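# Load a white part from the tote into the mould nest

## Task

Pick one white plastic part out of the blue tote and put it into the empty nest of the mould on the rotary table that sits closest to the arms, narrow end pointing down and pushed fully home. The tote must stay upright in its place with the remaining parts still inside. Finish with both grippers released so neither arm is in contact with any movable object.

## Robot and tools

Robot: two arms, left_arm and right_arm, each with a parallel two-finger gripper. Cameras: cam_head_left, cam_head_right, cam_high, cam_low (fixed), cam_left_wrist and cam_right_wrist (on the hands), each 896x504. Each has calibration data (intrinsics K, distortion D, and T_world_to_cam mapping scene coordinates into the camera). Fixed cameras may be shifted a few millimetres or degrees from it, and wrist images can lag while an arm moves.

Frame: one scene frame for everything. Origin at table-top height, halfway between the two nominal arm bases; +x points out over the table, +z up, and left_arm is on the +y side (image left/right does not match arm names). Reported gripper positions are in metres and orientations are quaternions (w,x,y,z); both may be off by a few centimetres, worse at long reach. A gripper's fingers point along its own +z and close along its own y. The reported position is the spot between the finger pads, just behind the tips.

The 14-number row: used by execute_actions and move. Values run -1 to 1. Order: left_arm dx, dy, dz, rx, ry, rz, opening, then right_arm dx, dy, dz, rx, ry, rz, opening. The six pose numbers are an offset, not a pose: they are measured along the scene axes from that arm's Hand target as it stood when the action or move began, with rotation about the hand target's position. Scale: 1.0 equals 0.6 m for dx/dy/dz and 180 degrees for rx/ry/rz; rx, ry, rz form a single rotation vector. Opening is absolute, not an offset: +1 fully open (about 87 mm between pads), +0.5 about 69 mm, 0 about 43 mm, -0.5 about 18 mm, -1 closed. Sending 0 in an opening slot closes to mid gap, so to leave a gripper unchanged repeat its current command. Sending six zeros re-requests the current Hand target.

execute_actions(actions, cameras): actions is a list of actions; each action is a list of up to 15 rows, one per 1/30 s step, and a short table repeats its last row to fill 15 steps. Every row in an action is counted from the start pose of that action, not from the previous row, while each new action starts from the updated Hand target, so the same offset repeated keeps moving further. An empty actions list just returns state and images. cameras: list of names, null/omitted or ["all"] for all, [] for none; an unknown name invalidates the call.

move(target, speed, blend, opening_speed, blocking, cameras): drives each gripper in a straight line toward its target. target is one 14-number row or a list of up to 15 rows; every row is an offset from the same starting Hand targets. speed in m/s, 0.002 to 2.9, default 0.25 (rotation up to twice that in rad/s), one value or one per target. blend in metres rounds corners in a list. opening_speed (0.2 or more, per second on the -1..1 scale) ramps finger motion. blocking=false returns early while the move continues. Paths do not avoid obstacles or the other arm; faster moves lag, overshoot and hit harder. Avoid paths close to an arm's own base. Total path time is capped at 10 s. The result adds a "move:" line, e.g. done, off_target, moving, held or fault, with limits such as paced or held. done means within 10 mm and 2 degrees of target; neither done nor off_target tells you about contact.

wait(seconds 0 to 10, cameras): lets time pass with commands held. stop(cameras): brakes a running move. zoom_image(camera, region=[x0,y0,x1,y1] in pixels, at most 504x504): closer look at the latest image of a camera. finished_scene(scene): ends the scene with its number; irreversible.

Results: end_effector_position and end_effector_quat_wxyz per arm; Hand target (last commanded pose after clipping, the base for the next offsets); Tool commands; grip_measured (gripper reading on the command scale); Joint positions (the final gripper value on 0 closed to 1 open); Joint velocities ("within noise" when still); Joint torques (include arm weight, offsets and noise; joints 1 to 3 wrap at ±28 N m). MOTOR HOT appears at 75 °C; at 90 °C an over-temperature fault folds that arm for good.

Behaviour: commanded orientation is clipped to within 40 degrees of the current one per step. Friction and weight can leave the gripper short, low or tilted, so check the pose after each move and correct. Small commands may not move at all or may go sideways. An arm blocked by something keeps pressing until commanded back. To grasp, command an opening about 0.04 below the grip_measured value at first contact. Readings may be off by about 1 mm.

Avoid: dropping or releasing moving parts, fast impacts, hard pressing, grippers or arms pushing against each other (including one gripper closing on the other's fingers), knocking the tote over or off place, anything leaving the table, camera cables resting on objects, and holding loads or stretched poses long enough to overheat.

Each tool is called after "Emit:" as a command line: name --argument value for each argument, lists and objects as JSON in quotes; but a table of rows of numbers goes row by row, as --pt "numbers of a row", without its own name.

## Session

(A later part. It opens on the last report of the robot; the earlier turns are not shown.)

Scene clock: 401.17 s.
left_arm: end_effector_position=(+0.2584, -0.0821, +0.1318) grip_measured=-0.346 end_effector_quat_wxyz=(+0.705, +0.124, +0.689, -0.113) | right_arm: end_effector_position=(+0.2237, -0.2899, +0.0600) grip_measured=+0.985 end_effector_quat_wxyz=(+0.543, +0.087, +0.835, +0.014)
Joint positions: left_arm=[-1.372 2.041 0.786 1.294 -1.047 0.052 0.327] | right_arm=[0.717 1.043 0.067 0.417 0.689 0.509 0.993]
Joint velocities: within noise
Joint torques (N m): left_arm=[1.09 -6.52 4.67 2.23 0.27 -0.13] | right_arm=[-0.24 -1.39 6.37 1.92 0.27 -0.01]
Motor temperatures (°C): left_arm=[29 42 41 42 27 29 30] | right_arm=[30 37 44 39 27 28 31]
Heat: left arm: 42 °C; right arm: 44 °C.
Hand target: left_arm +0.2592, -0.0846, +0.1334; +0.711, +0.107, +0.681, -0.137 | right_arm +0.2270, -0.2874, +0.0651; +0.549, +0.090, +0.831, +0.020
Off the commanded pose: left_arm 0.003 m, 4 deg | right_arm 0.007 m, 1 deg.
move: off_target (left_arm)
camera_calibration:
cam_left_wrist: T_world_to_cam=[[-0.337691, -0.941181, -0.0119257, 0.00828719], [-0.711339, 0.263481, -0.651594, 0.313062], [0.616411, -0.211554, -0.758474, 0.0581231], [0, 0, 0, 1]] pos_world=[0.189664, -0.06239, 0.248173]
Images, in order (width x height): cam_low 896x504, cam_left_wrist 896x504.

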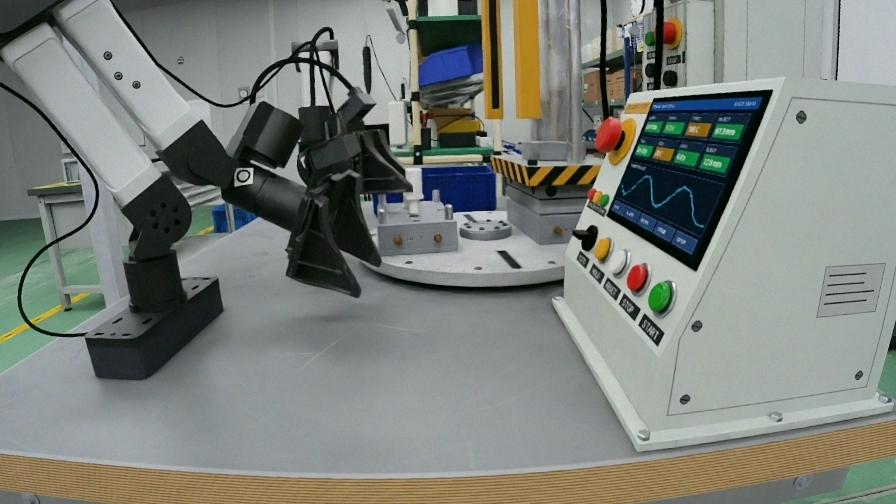

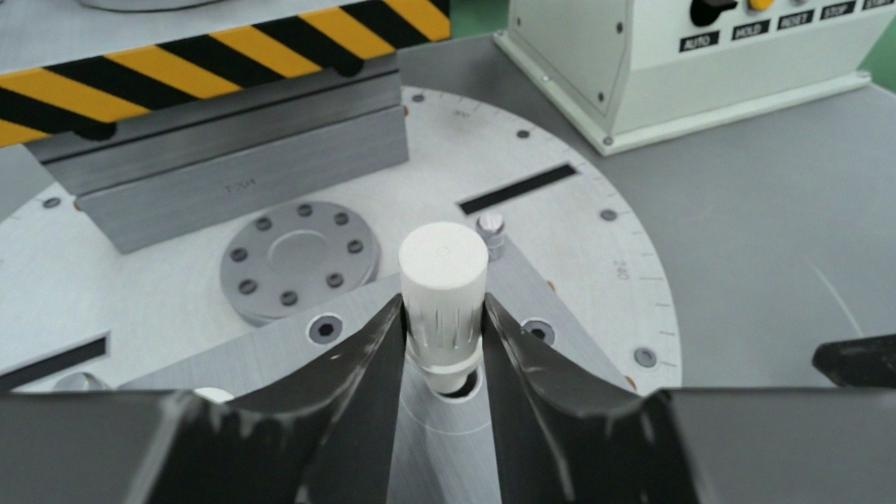

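Emit:
move --pt "-0.032 -0.0275 0.05 0 0 0 -0.55 0 0 0 0 0 0 1" --pt "0 -0.0062 0.05 0 0 0 -0.55 0 0 0 0 0 0 1" --pt "0 -0.0062 0.002 0 0 0 -0.55 0 0 0 0 0 0 1" --speed 0.06 --cameras '["cam_low","cam_left_wrist"]'

Emit:
zoom_image --camera "cam_left_wrist" --region '[390, 350, 500, 470]'

Emit:
zoom_image --camera "cam_low" --region '[390, 150, 440, 230]'

Scene clock: 414.50 s.
left_arm: end_effector_position=(+0.2585, -0.0859, +0.1336) grip_measured=-0.346 end_effector_quat_wxyz=(+0.705, +0.123, +0.689, -0.114) | right_arm: end_effector_position=(+0.2237, -0.2899, +0.0600) grip_measured=+0.985 end_effector_quat_wxyz=(+0.543, +0.087, +0.835, +0.014)
Joint positions: left_arm=[-1.374 2.046 0.804 1.284 -1.049 0.054 0.327] | right_arm=[0.717 1.043 0.067 0.417 0.689 0.509 0.993]
Joint velocities: within noise
Joint torques (N m): left_arm=[1.05 -6.63 4.7 2.21 0.27 -0.14] | right_arm=[-0.39 -1.52 6.2 1.94 0.3 -0.02]
Motor temperatures (°C): left_arm=[29 42 41 43 27 29 30] | right_arm=[30 37 44 39 27 28 31]
Heat: left arm: 43 °C; right arm: 44 °C.
Hand target: left_arm +0.2593, -0.0883, +0.1347; +0.711, +0.107, +0.681, -0.137 | right_arm +0.2270, -0.2874, +0.0651; +0.549, +0.090, +0.831, +0.020
Off the commanded pose: left_arm 0.003 m, 3 deg | right_arm 0.007 m, 1 deg.
move: off_target (left_arm)
camera_calibration:
cam_left_wrist: T_world_to_cam=[[-0.337314, -0.941333, -0.0105138, 0.00444789], [-0.710712, 0.261966, -0.652887, 0.315161], [0.617339, -0.212756, -0.757382, 0.0581865], [0, 0, 0, 1]] pos_world=[0.189569, -0.0659952, 0.249881]
Images, in order (width x height): cam_low 896x504, cam_left_wrist 896x504.

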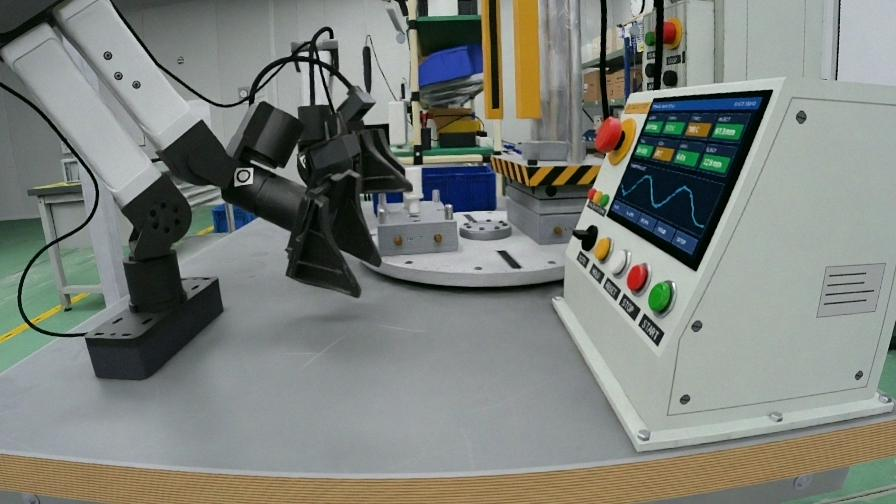

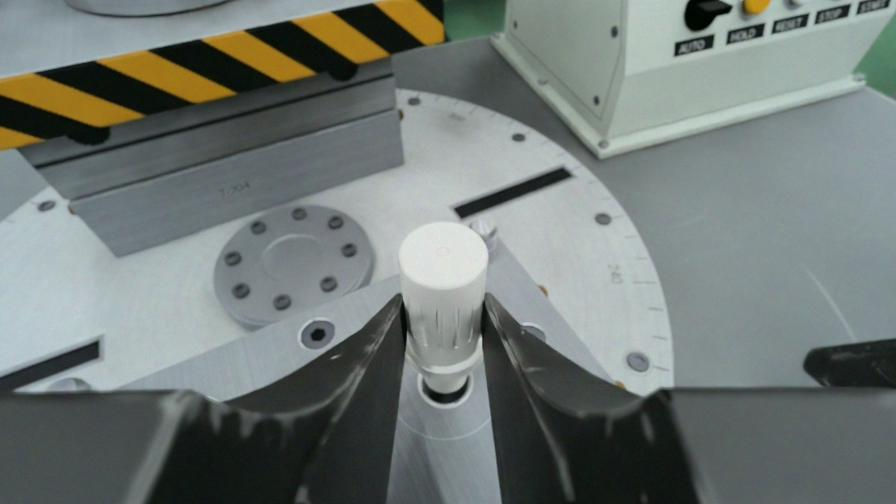

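Scaled by 4.200 from the camera's 896x504 image, which has a finer 1280x720 frame.

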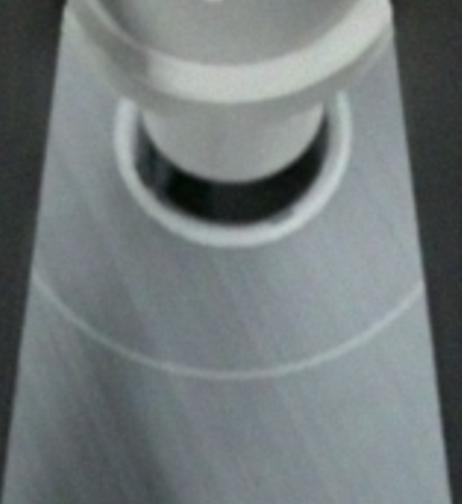

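Scaled by 6.300 from the camera's 896x504 image, which has a finer 1280x720 frame.

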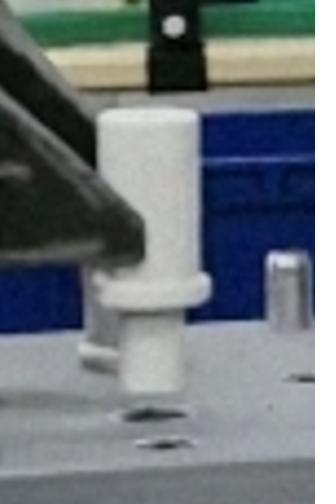

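Emit:
move --target '[0,0.0005,-0.018,0,0,0,-0.55,0,0,0,0,0,0,1]' --speed 0.04 --cameras '["cam_low","cam_left_wrist"]'

Emit:
zoom_image --camera "cam_left_wrist" --region '[390, 350, 500, 470]'

Emit:
zoom_image --camera "cam_low" --region '[390, 150, 440, 230]'

Scene clock: 429.80 s.
left_arm: end_effector_position=(+0.2585, -0.0866, +0.1233) grip_measured=-0.346 end_effector_quat_wxyz=(+0.705, +0.124, +0.689, -0.113) | right_arm: end_effector_position=(+0.2237, -0.2899, +0.0600) grip_measured=+0.985 end_effector_quat_wxyz=(+0.543, +0.087, +0.835, +0.014)
Joint positions: left_arm=[-1.374 2.083 0.804 1.317 -1.049 0.051 0.327] | right_arm=[0.717 1.043 0.067 0.417 0.689 0.509 0.993]
Joint velocities: within noise
Joint torques (N m): left_arm=[1.06 -6.54 4.18 2.29 0.25 -0.13] | right_arm=[-0.28 -1.43 6.3 1.93 0.26 0.01]
Motor temperatures (°C): left_arm=[29 42 41 43 27 29 30] | right_arm=[30 37 44 39 27 28 31]
Heat: left arm: 43 °C; right arm: 44 °C.
Hand target: left_arm +0.2593, -0.0880, +0.1239; +0.711, +0.107, +0.681, -0.137 | right_arm +0.2270, -0.2874, +0.0651; +0.549, +0.090, +0.831, +0.020
Off the commanded pose: left_arm 0.002 m, 4 deg | right_arm 0.007 m, 1 deg.
move: off_target (left_arm)
camera_calibration:
cam_left_wrist: T_world_to_cam=[[-0.337771, -0.941155, -0.0117694, 0.00399655], [-0.711731, 0.263575, -0.651127, 0.308817], [0.615914, -0.211555, -0.758877, 0.050791], [0, 0, 0, 1]] pos_world=[0.189862, -0.0668901, 0.23967]
Images, in order (width x height): cam_low 896x504, cam_left_wrist 896x504.

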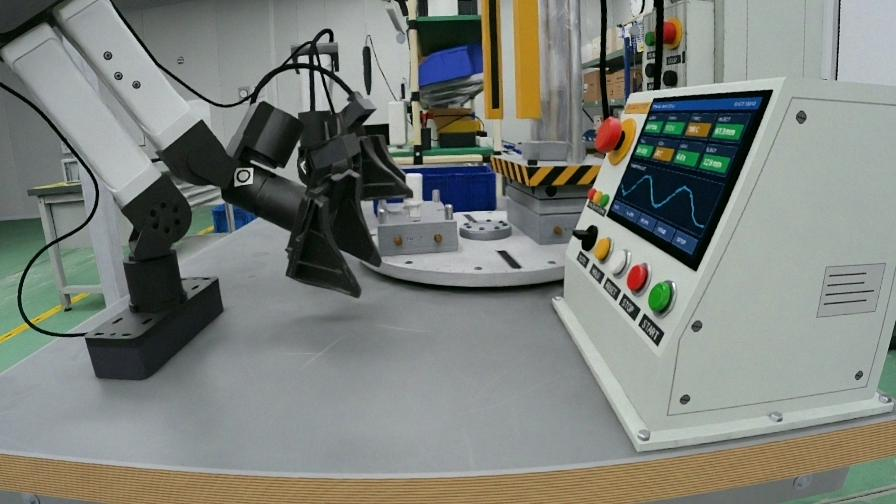

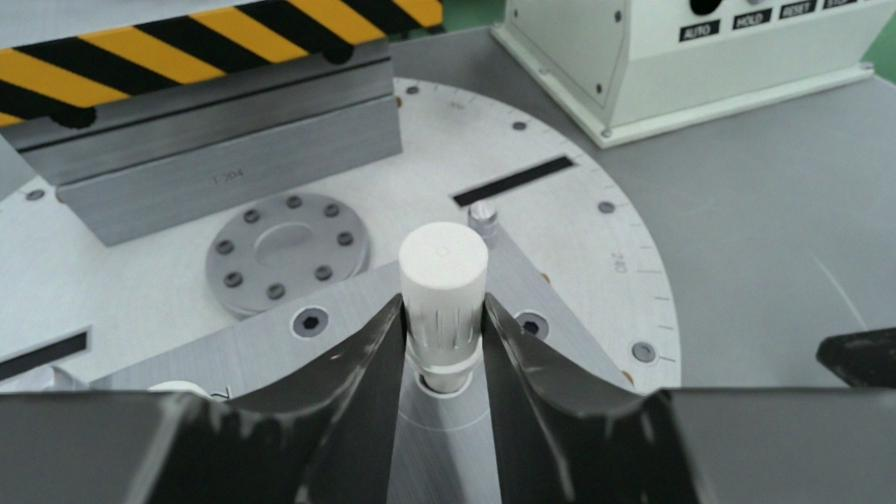

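Scaled by 4.200 from the camera's 896x504 image, which has a finer 1280x720 frame.

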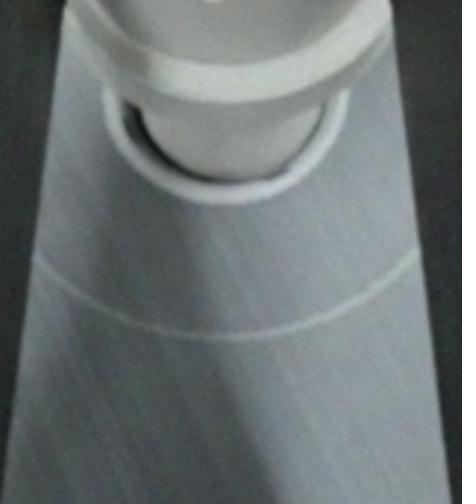

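Scaled by 6.300 from the camera's 896x504 image, which has a finer 1280x720 frame.

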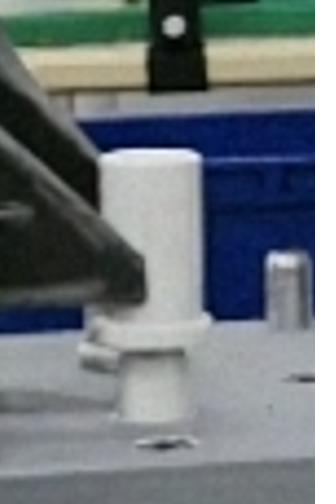

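Emit:
move --target '[0.0005,0.002,-0.017,0,0,0,-0.55,0,0,0,0,0,0,1]' --speed 0.04 --cameras '["cam_low","cam_left_wrist"]'

Emit:
zoom_image --camera "cam_left_wrist" --region '[390, 350, 500, 470]'

Emit:
zoom_image --camera "cam_low" --region '[390, 150, 440, 230]'

Scene clock: 438.27 s.
left_arm: end_effector_position=(+0.2579, -0.0862, +0.1120) grip_measured=-0.346 end_effector_quat_wxyz=(+0.703, +0.127, +0.690, -0.114) | right_arm: end_effector_position=(+0.2237, -0.2899, +0.0600) grip_measured=+0.985 end_effector_quat_wxyz=(+0.543, +0.087, +0.835, +0.014)
Joint positions: left_arm=[-1.374 2.12 0.797 1.354 -1.043 0.049 0.327] | right_arm=[0.717 1.043 0.067 0.417 0.689 0.509 0.993]
Joint velocities: within noise
Joint torques (N m): left_arm=[1.18 -6.61 4.04 2.35 0.21 -0.11] | right_arm=[-0.38 -1.4 6.3 1.93 0.27 0.02]
Motor temperatures (°C): left_arm=[29 42 41 44 27 29 30] | right_arm=[30 37 44 39 27 28 31]
Heat: left arm: 44 °C; right arm: 44 °C.
Hand target: left_arm +0.2596, -0.0868, +0.1136; +0.711, +0.107, +0.681, -0.137 | right_arm +0.2270, -0.2874, +0.0651; +0.549, +0.090, +0.831, +0.020
Off the commanded pose: left_arm 0.002 m, 4 deg | right_arm 0.007 m, 1 deg.
move: off_target (left_arm)
camera_calibration:
cam_left_wrist: T_world_to_cam=[[-0.343225, -0.939126, -0.0154902, 0.0059609], [-0.71139, 0.270692, -0.648575, 0.301195], [0.613287, -0.211588, -0.760993, 0.0436466], [0, 0, 0, 1]] pos_world=[0.189545, -0.0666978, 0.228655]
Images, in order (width x height): cam_low 896x504, cam_left_wrist 896x504.

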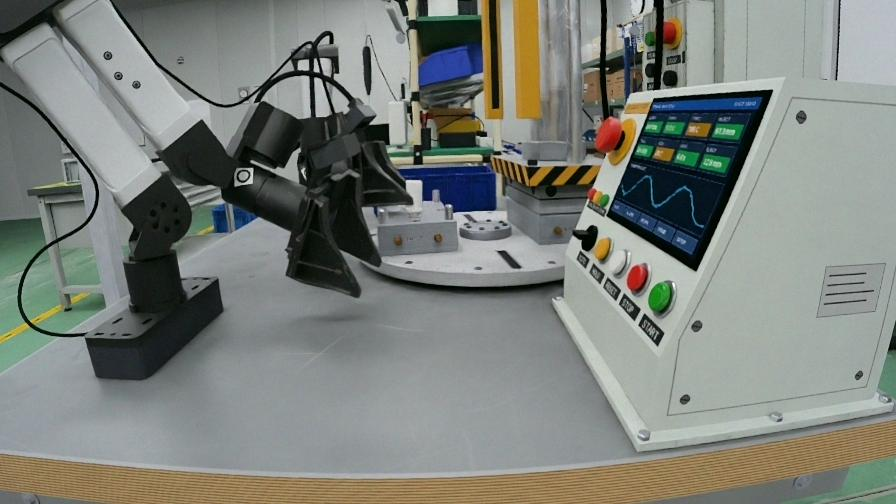

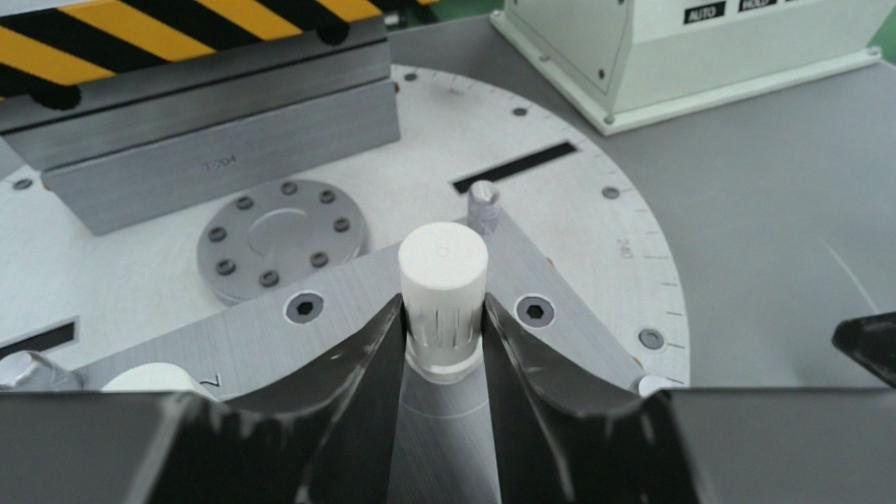

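Scaled by 4.200 from the camera's 896x504 image, which has a finer 1280x720 frame.

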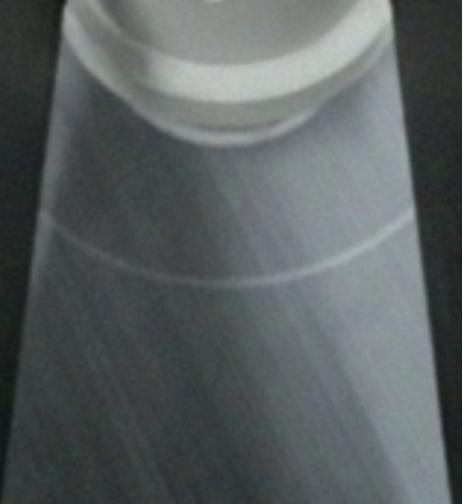

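Scaled by 6.300 from the camera's 896x504 image, which has a finer 1280x720 frame.

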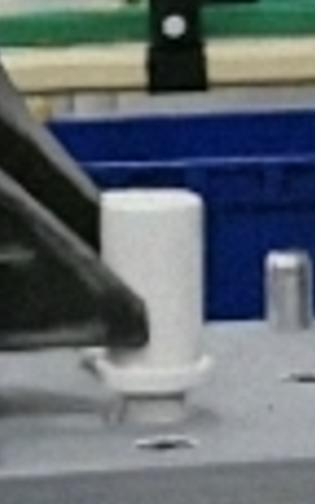

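Emit:
move --target '[0.0015,0,-0.0135,0,0,0,-0.55,0,0,0,0,0,0,1]' --speed 0.04 --cameras '["cam_low","cam_left_wrist"]'

Emit:
zoom_image --camera "cam_left_wrist" --region '[350, 220, 550, 470]'

Emit:
zoom_image --camera "cam_low" --region '[390, 150, 440, 230]'

Scene clock: 443.53 s.
left_arm: end_effector_position=(+0.2581, -0.0861, +0.1060) grip_measured=-0.346 end_effector_quat_wxyz=(+0.704, +0.123, +0.689, -0.116) | right_arm: end_effector_position=(+0.2237, -0.2899, +0.0600) grip_measured=+0.985 end_effector_quat_wxyz=(+0.543, +0.087, +0.835, +0.014)
Joint positions: left_arm=[-1.374 2.148 0.797 1.389 -1.046 0.047 0.327] | right_arm=[0.717 1.043 0.067 0.417 0.689 0.509 0.993]
Joint velocities: within noise
Joint torques (N m): left_arm=[1.39 -6.38 4.03 2.29 0.27 -0.1] | right_arm=[-0.27 -1.44 6.35 1.91 0.29 0]
Motor temperatures (°C): left_arm=[29 42 40 44 27 29 30] | right_arm=[30 37 44 39 27 28 31]
Heat: left arm: 44 °C; right arm: 44 °C.
Hand target: left_arm +0.2605, -0.0868, +0.1056; +0.711, +0.107, +0.681, -0.137 | right_arm +0.2270, -0.2874, +0.0651; +0.549, +0.090, +0.831, +0.020
Off the commanded pose: left_arm 0.003 m, 3 deg | right_arm 0.007 m, 1 deg.
move: off_target (left_arm)
camera_calibration:
cam_left_wrist: T_world_to_cam=[[-0.340689, -0.940147, -0.00735555, 0.0044287], [-0.711558, 0.262951, -0.651568, 0.29705], [0.614504, -0.216748, -0.758554, 0.0379569], [0, 0, 0, 1]] pos_world=[0.189553, -0.065719, 0.222373]
Images, in order (width x height): cam_low 896x504, cam_left_wrist 896x504.

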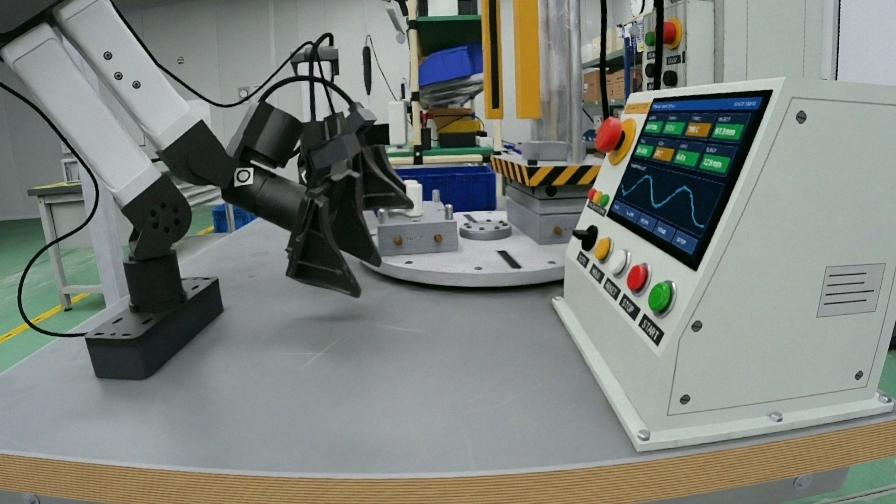

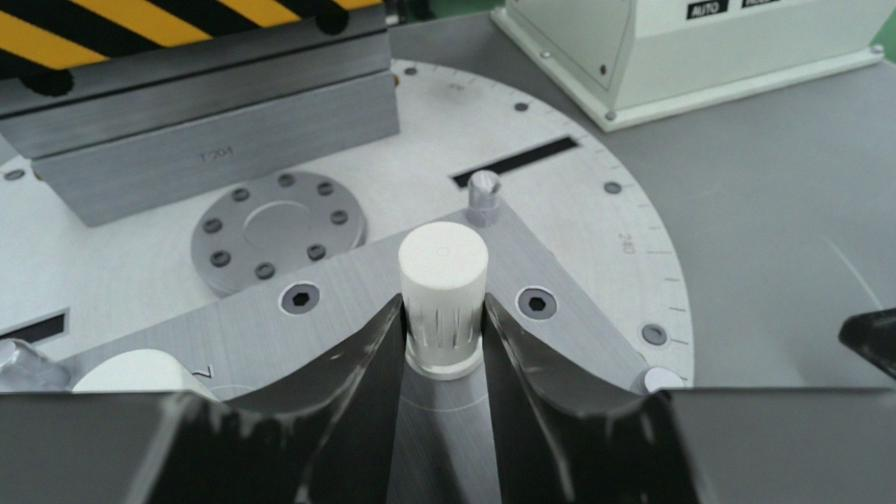

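Scaled by 2.016 from the camera's 896x504 image, which has a finer 1280x720 frame.

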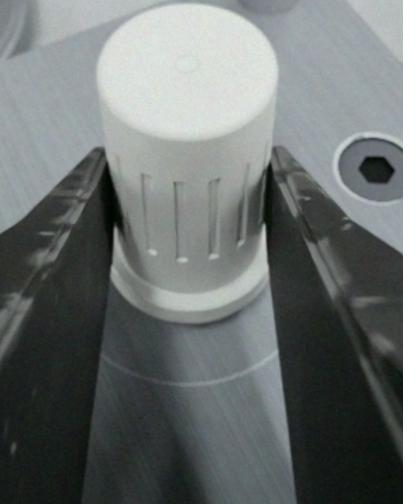

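Scaled by 6.300 from the camera's 896x504 image, which has a finer 1280x720 frame.

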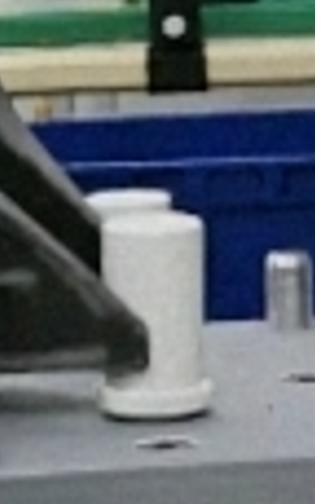

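Emit:
move --target '[0,0,-0.009,0,0,0,-0.55,0,0,0,0,0,0,1]' --speed 0.03 --cameras '["cam_low","cam_left_wrist"]'

Emit:
zoom_image --camera "cam_left_wrist" --region '[350, 220, 550, 470]'

Emit:
zoom_image --camera "cam_low" --region '[390, 150, 440, 230]'

Scene clock: 449.33 s.
left_arm: end_effector_position=(+0.2584, -0.0855, +0.1031) grip_measured=-0.346 end_effector_quat_wxyz=(+0.706, +0.118, +0.688, -0.118) | right_arm: end_effector_position=(+0.2237, -0.2899, +0.0600) grip_measured=+0.985 end_effector_quat_wxyz=(+0.543, +0.087, +0.835, +0.014)
Joint positions: left_arm=[-1.374 2.166 0.797 1.418 -1.051 0.048 0.327] | right_arm=[0.717 1.043 0.067 0.417 0.689 0.509 0.993]
Joint velocities: within noise
Joint torques (N m): left_arm=[1.37 -5.97 4.1 2.24 0.32 -0.1] | right_arm=[-0.36 -1.43 6.32 1.91 0.28 -0.01]
Motor temperatures (°C): left_arm=[29 42 40 44 27 29 30] | right_arm=[30 37 44 39 27 28 31]
Heat: left arm: 44 °C; right arm: 44 °C.
Hand target: left_arm +0.2605, -0.0868, +0.1002; +0.711, +0.107, +0.681, -0.137 | right_arm +0.2270, -0.2874, +0.0651; +0.549, +0.090, +0.831, +0.020
Off the commanded pose: left_arm 0.004 m, 3 deg | right_arm 0.007 m, 1 deg.
move: off_target (left_arm)
camera_calibration:
cam_left_wrist: T_world_to_cam=[[-0.336, -0.941861, 0.00121914, 0.00283474], [-0.711579, 0.253, -0.655475, 0.294848], [0.617058, -0.221107, -0.755216, 0.0343433], [0, 0, 0, 1]] pos_world=[0.189568, -0.0643332, 0.219199]
Images, in order (width x height): cam_low 896x504, cam_left_wrist 896x504.

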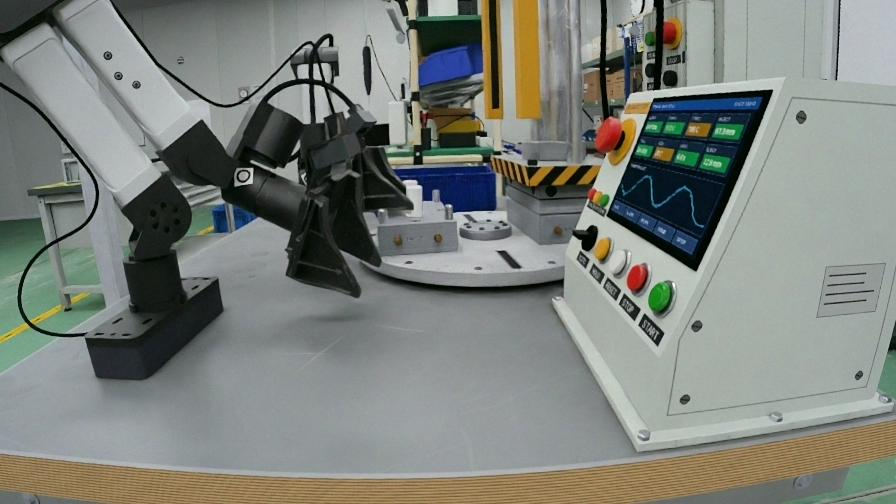

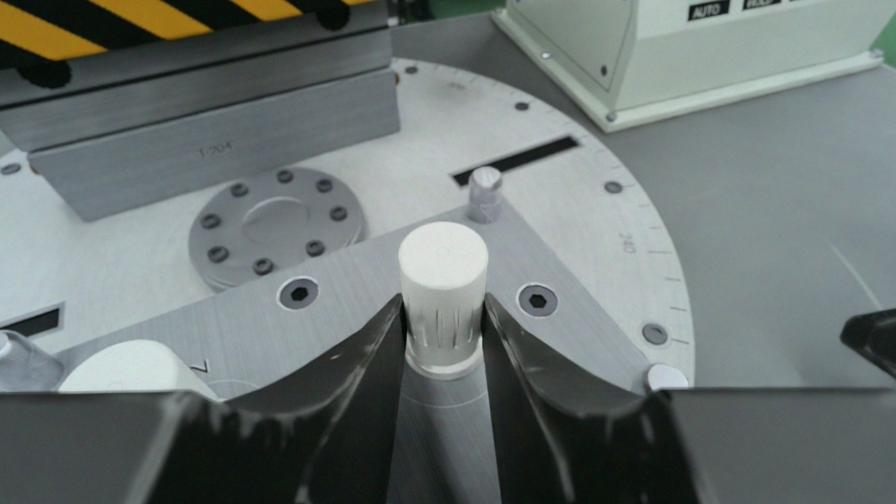

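Scaled by 2.016 from the camera's 896x504 image, which has a finer 1280x720 frame.

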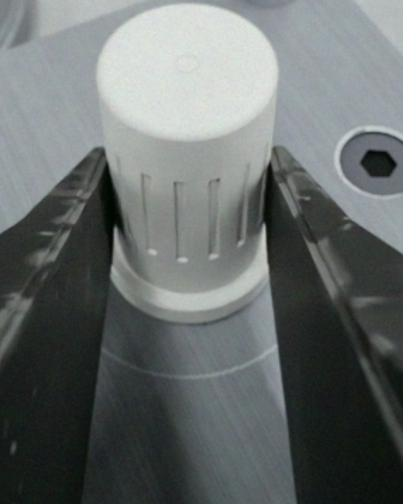

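Scaled by 6.300 from the camera's 896x504 image, which has a finer 1280x720 frame.

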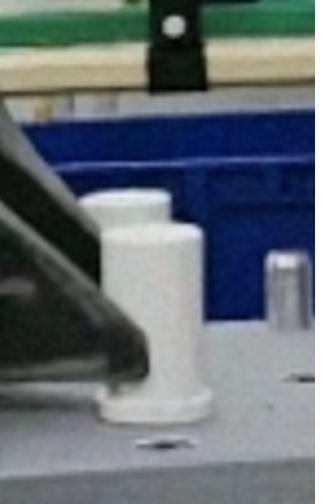

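Emit:
move --target '[0,0,-0.009,0,0,0,-0.55,0,0,0,0,0,0,1]' --speed 0.03 --cameras '["cam_low","cam_left_wrist"]'

Emit:
zoom_image --camera "cam_left_wrist" --region '[350, 220, 550, 470]'

Emit:
zoom_image --camera "cam_low" --region '[390, 150, 440, 230]'

Scene clock: 456.97 s.
left_arm: end_effector_position=(+0.2585, -0.0852, +0.1026) grip_measured=-0.346 end_effector_quat_wxyz=(+0.706, +0.118, +0.688, -0.117) | right_arm: end_effector_position=(+0.2237, -0.2899, +0.0600) grip_measured=+0.985 end_effector_quat_wxyz=(+0.543, +0.087, +0.835, +0.014)
Joint positions: left_arm=[-1.374 2.167 0.797 1.419 -1.052 0.048 0.327] | right_arm=[0.717 1.043 0.067 0.417 0.689 0.509 0.993]
Joint velocities: within noise
Joint torques (N m): left_arm=[1.37 -4.75 4.16 2.35 0.33 -0.13] | right_arm=[-0.35 -1.36 6.37 1.92 0.3 0.02]
Motor temperatures (°C): left_arm=[29 41 40 43 27 29 30] | right_arm=[30 37 44 39 27 28 31]
Heat: left arm: 43 °C; right arm: 44 °C.
Hand target: left_arm +0.2605, -0.0868, +0.0948; +0.711, +0.107, +0.681, -0.137 | right_arm +0.2270, -0.2874, +0.0651; +0.549, +0.090, +0.831, +0.020
Off the commanded pose: left_arm 0.008 m, 3 deg | right_arm 0.007 m, 1 deg.
move: off_target (left_arm)
camera_calibration:
cam_left_wrist: T_world_to_cam=[[-0.334563, -0.942373, 0.000948282, 0.00281914], [-0.712038, 0.252129, -0.655312, 0.294536], [0.617309, -0.219918, -0.755358, 0.0340074], [0, 0, 0, 1]] pos_world=[0.189671, -0.0641255, 0.218698]
Images, in order (width x height): cam_low 896x504, cam_left_wrist 896x504.

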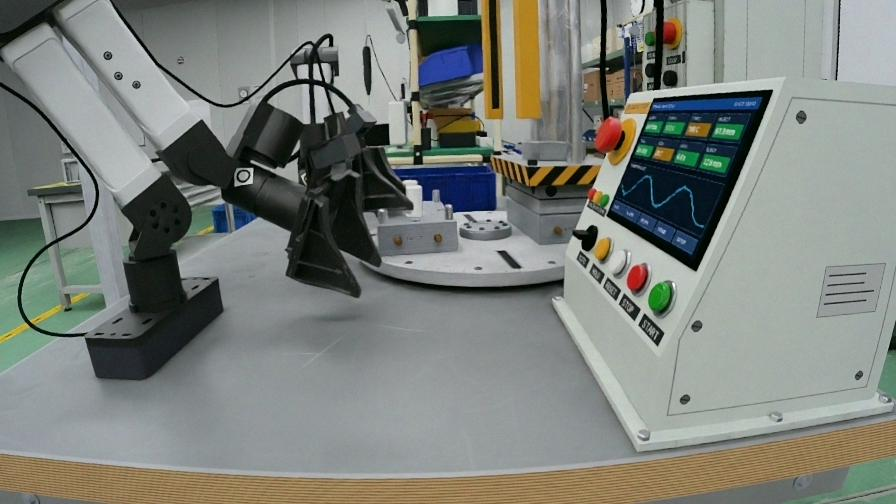

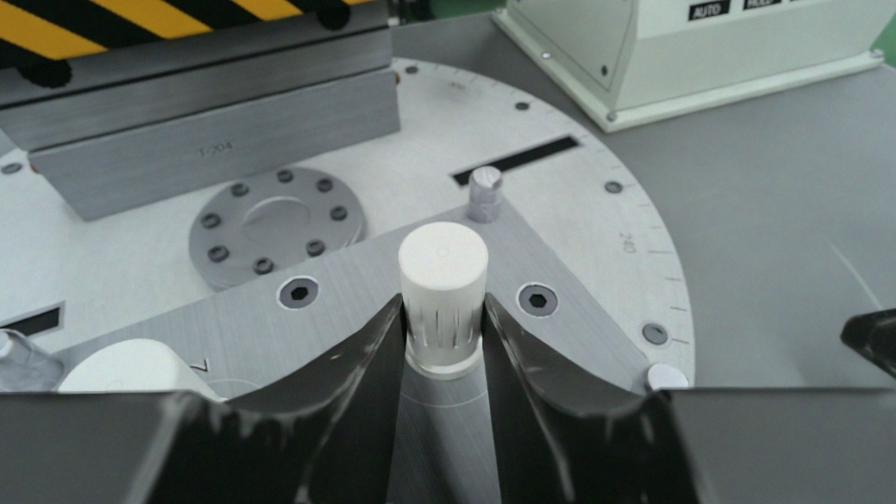

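Scaled by 2.016 from the camera's 896x504 image, which has a finer 1280x720 frame.

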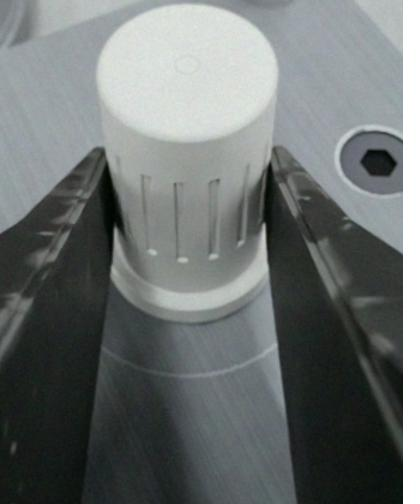

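Scaled by 6.300 from the camera's 896x504 image, which has a finer 1280x720 frame.

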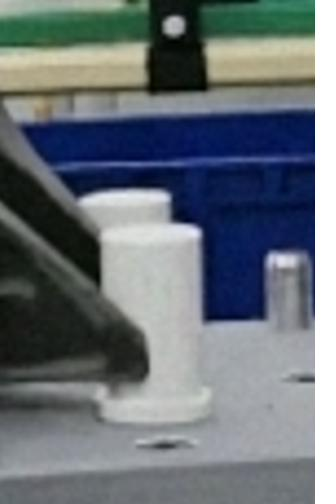

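Emit:
move --target '[-0.002,0.002,0.012,0,0,0,-0.55,0,0,0,0,0,0,1]' --speed 0.03 --cameras '[]'

Emit:
move --target '[0,0,0,0,0,0,0.15,0,0,0,0,0,0,1]' --opening_speed 0.3 --cameras '["cam_low","cam_left_wrist"]'

Emit:
zoom_image --camera "cam_left_wrist" --region '[300, 200, 600, 470]'

Emit:
zoom_image --camera "cam_low" --region '[390, 150, 440, 230]'

Scene clock: 466.33 s.
left_arm: end_effector_position=(+0.2585, -0.0851, +0.1026) grip_measured=-0.346 end_effector_quat_wxyz=(+0.706, +0.118, +0.688, -0.117) | right_arm: end_effector_position=(+0.2237, -0.2899, +0.0600) grip_measured=+0.985 end_effector_quat_wxyz=(+0.543, +0.087, +0.835, +0.014)
Joint positions: left_arm=[-1.374 2.167 0.797 1.419 -1.053 0.048 0.327] | right_arm=[0.717 1.043 0.067 0.417 0.689 0.509 0.993]
Joint velocities: within noise
Joint torques (N m): left_arm=[1.16 -6.72 3.51 2.22 0.31 -0.09] | right_arm=[-0.42 -1.5 6.32 1.93 0.26 -0.01]
Motor temperatures (°C): left_arm=[29 40 40 44 27 29 30] | right_arm=[30 37 44 39 27 28 31]
Heat: left arm: 44 °C; right arm: 44 °C.
Hand target: left_arm +0.2593, -0.0856, +0.1020; +0.711, +0.107, +0.681, -0.137 | right_arm +0.2270, -0.2874, +0.0651; +0.549, +0.090, +0.831, +0.020
Off the commanded pose: left_arm 0.001 m, 3 deg | right_arm 0.007 m, 1 deg.
move: off_target (left_arm)
No camera images: "cameras" was empty.

Scene clock: 468.87 s.
left_arm: end_effector_position=(+0.2581, -0.0850, +0.1012) grip_measured=+0.150 end_effector_quat_wxyz=(+0.705, +0.121, +0.689, -0.117) | right_arm: end_effector_position=(+0.2237, -0.2899, +0.0600) grip_measured=+0.985 end_effector_quat_wxyz=(+0.543, +0.087, +0.835, +0.014)
Joint positions: left_arm=[-1.374 2.168 0.794 1.418 -1.048 0.048 0.575] | right_arm=[0.717 1.043 0.067 0.417 0.689 0.509 0.993]
Joint velocities: within noise
Joint torques (N m): left_arm=[1.14 -6.78 3.75 2.23 0.26 -0.09] | right_arm=[-0.46 -1.44 6.31 1.92 0.29 0]
Motor temperatures (°C): left_arm=[29 41 40 44 27 29 30] | right_arm=[30 37 44 39 27 28 31]
Heat: left arm: 44 °C; right arm: 44 °C.
Hand target: left_arm +0.2593, -0.0855, +0.1019; +0.711, +0.107, +0.681, -0.137 | right_arm +0.2270, -0.2874, +0.0651; +0.549, +0.090, +0.831, +0.020
Off the commanded pose: left_arm 0.002 m, 3 deg | right_arm 0.007 m, 1 deg.
move: off_target (left_arm)
camera_calibration:
cam_left_wrist: T_world_to_cam=[[-0.338875, -0.940822, -0.00420217, 0.00456552], [-0.711285, 0.259116, -0.653401, 0.293462], [0.615823, -0.218432, -0.757, 0.0339733], [0, 0, 0, 1]] pos_world=[0.18936, -0.0643245, 0.217485]
Images, in order (width x height): cam_low 896x504, cam_left_wrist 896x504.

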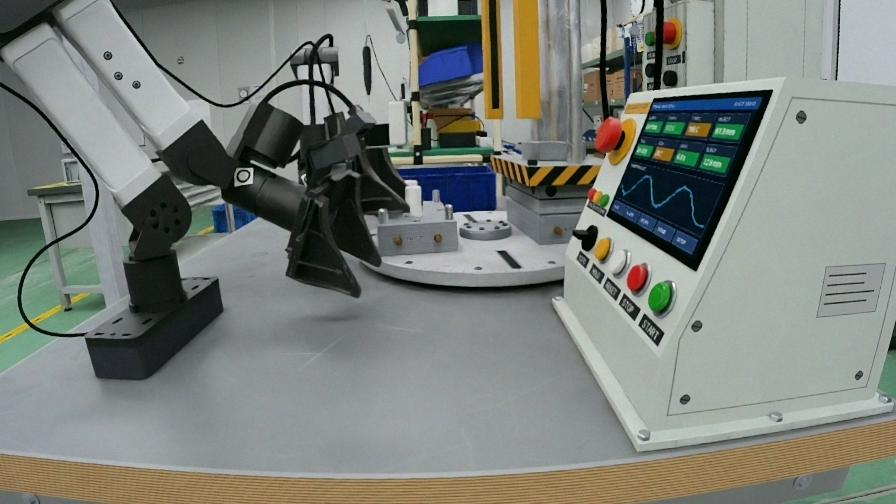

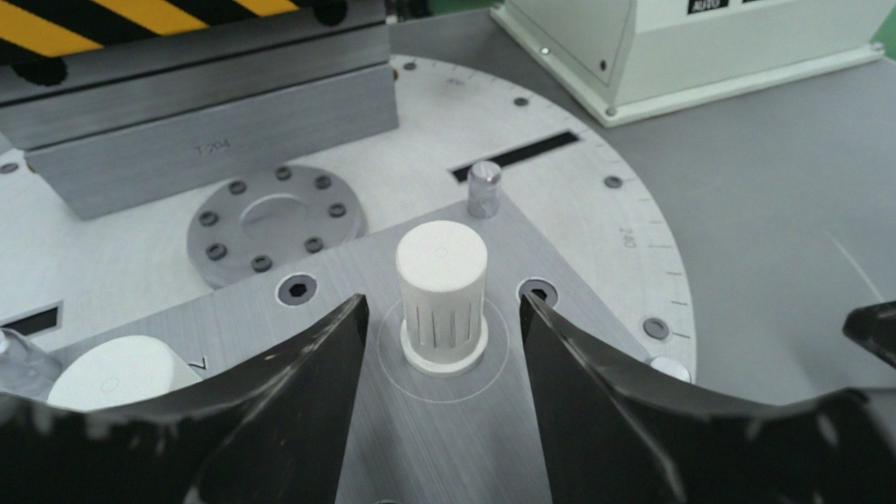

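Scaled by 1.680 from the camera's 896x504 image, which has a finer 1280x720 frame.

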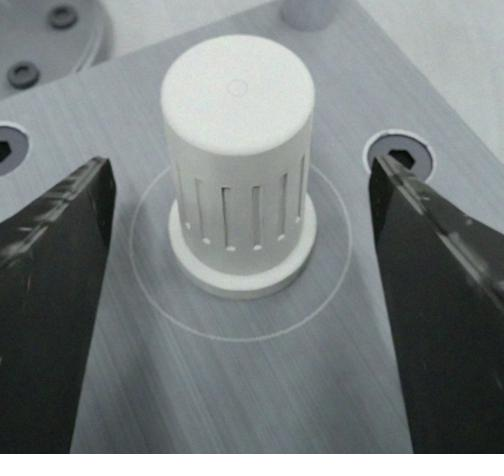

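Scaled by 6.300 from the camera's 896x504 image, which has a finer 1280x720 frame.

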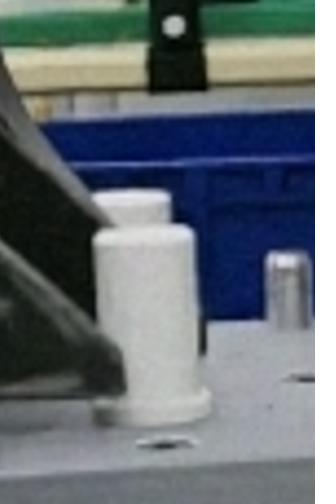

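Emit:
move --target '[-0.157,0.057,0.03,0,0,0,0.15,0,0,0,0,0,0,1]' --speed 0.12

Emit:
zoom_image --camera "cam_low" --region '[370, 150, 460, 240]'

Emit:
zoom_image --camera "cam_left_wrist" --region '[200, 0, 600, 300]'

Scene clock: 478.00 s.
left_arm: end_effector_position=(+0.1668, -0.0485, +0.0953) grip_measured=+0.150 end_effector_quat_wxyz=(+0.698, +0.161, +0.692, -0.087) | right_arm: end_effector_position=(+0.2237, -0.2899, +0.0600) grip_measured=+0.985 end_effector_quat_wxyz=(+0.543, +0.087, +0.835, +0.014)
Joint positions: left_arm=[-1.644 2.075 0.62 1.42 -1.304 0.071 0.575] | right_arm=[0.717 1.043 0.067 0.417 0.689 0.509 0.993]
Joint velocities: within noise
Joint torques (N m): left_arm=[0.36 -9.85 3.19 2.62 -0.02 0] | right_arm=[-0.28 -1.44 6.31 1.88 0.28 0.01]
Motor temperatures (°C): left_arm=[29 41 40 44 27 29 30] | right_arm=[30 37 44 39 27 28 31]
Heat: left arm: 44 °C; right arm: 44 °C.
Hand target: left_arm +0.1651, -0.0514, +0.1200; +0.711, +0.107, +0.681, -0.137 | right_arm +0.2270, -0.2874, +0.0651; +0.549, +0.090, +0.831, +0.020
Off the commanded pose: left_arm 0.025 m, 9 deg | right_arm 0.007 m, 1 deg.
move: off_target (left_arm)
camera_calibration:
cam_left_wrist: T_world_to_cam=[[-0.351592, -0.931031, -0.0977987, 0.0194853], [-0.705418, 0.332164, -0.626141, 0.215125], [0.615442, -0.151157, -0.773552, 0.0985549], [0, 0, 0, 1]] pos_world=[0.0979491, -0.0384181, 0.212842]

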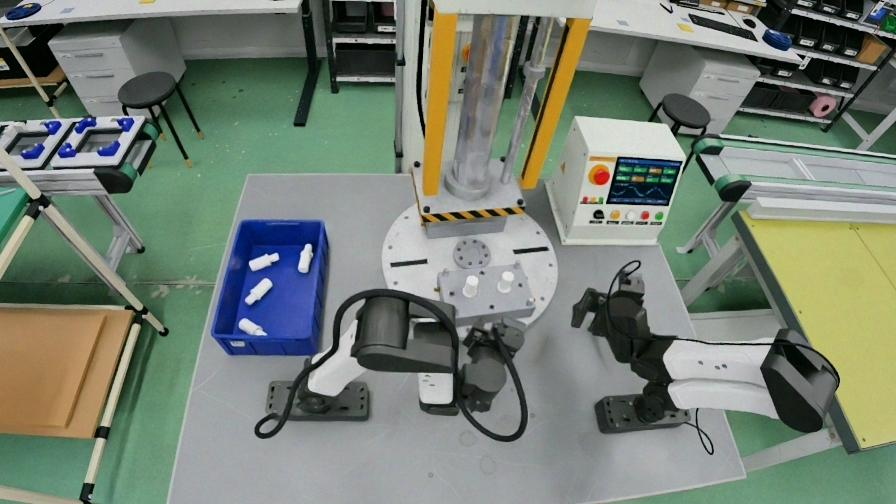

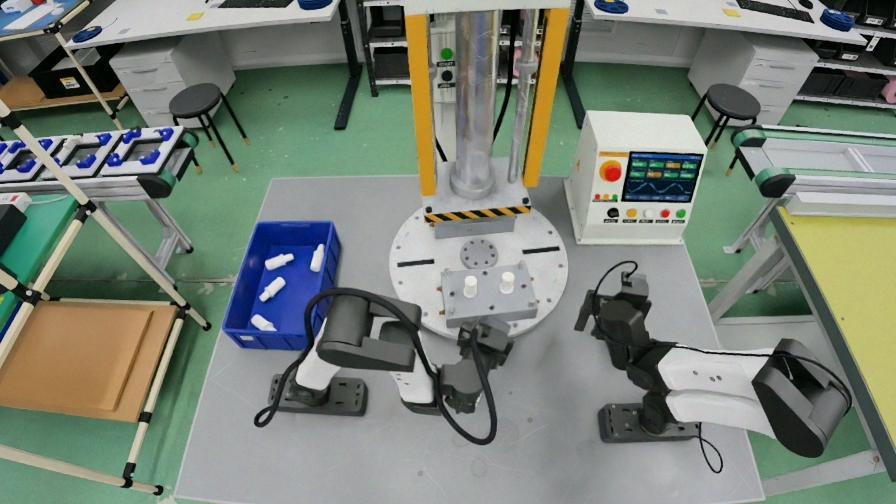

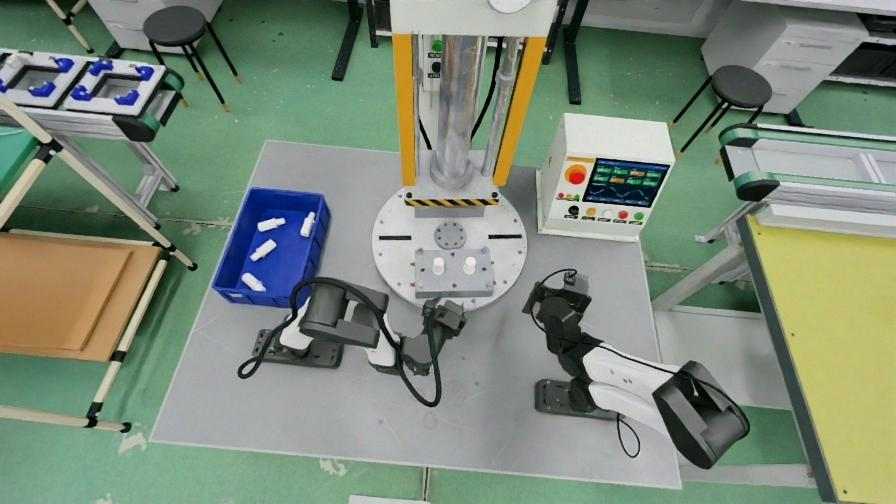

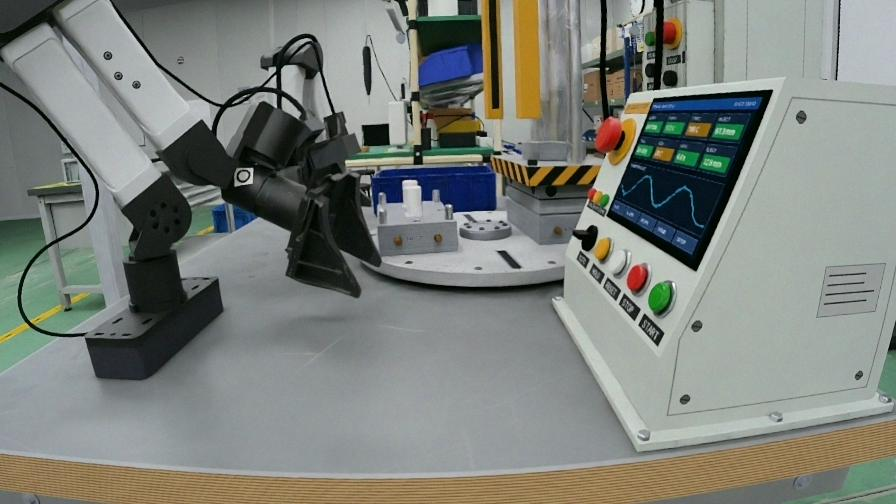

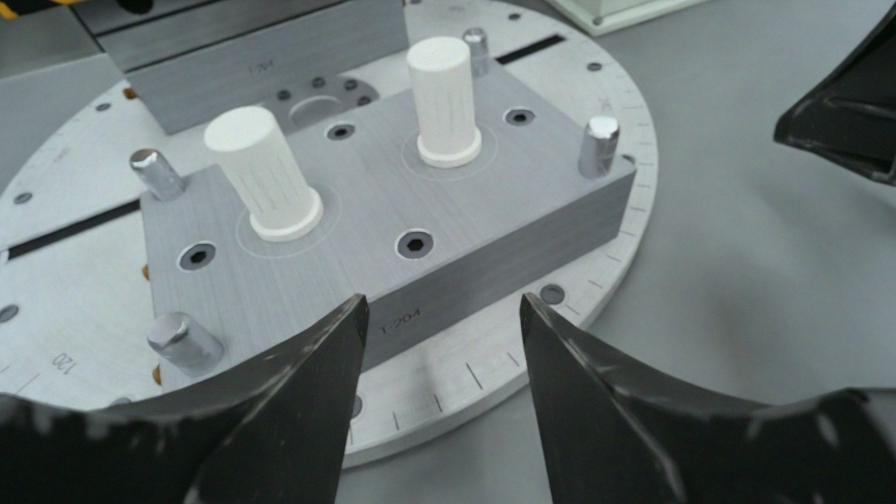

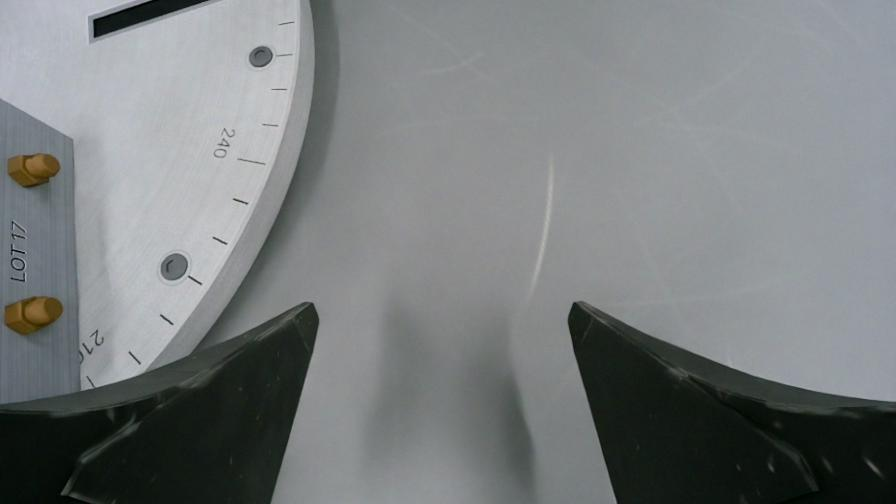

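Scaled by 5.600 from the camera's 896x504 image, which has a finer 1280x720 frame.

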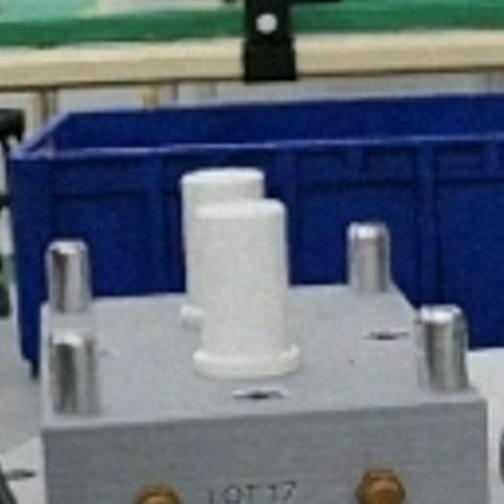

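Scaled by 1.260 from the camera's 896x504 image, which has a finer 1280x720 frame.

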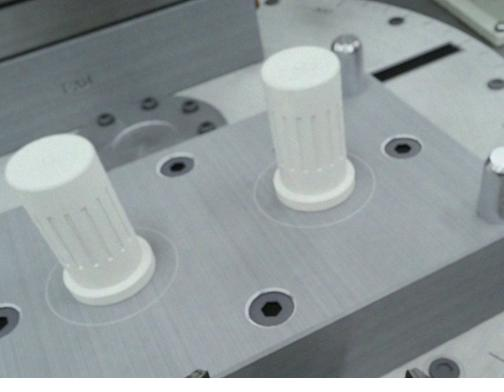

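Emit:
finished_scene --scene 1

The scene is finished: the task was done.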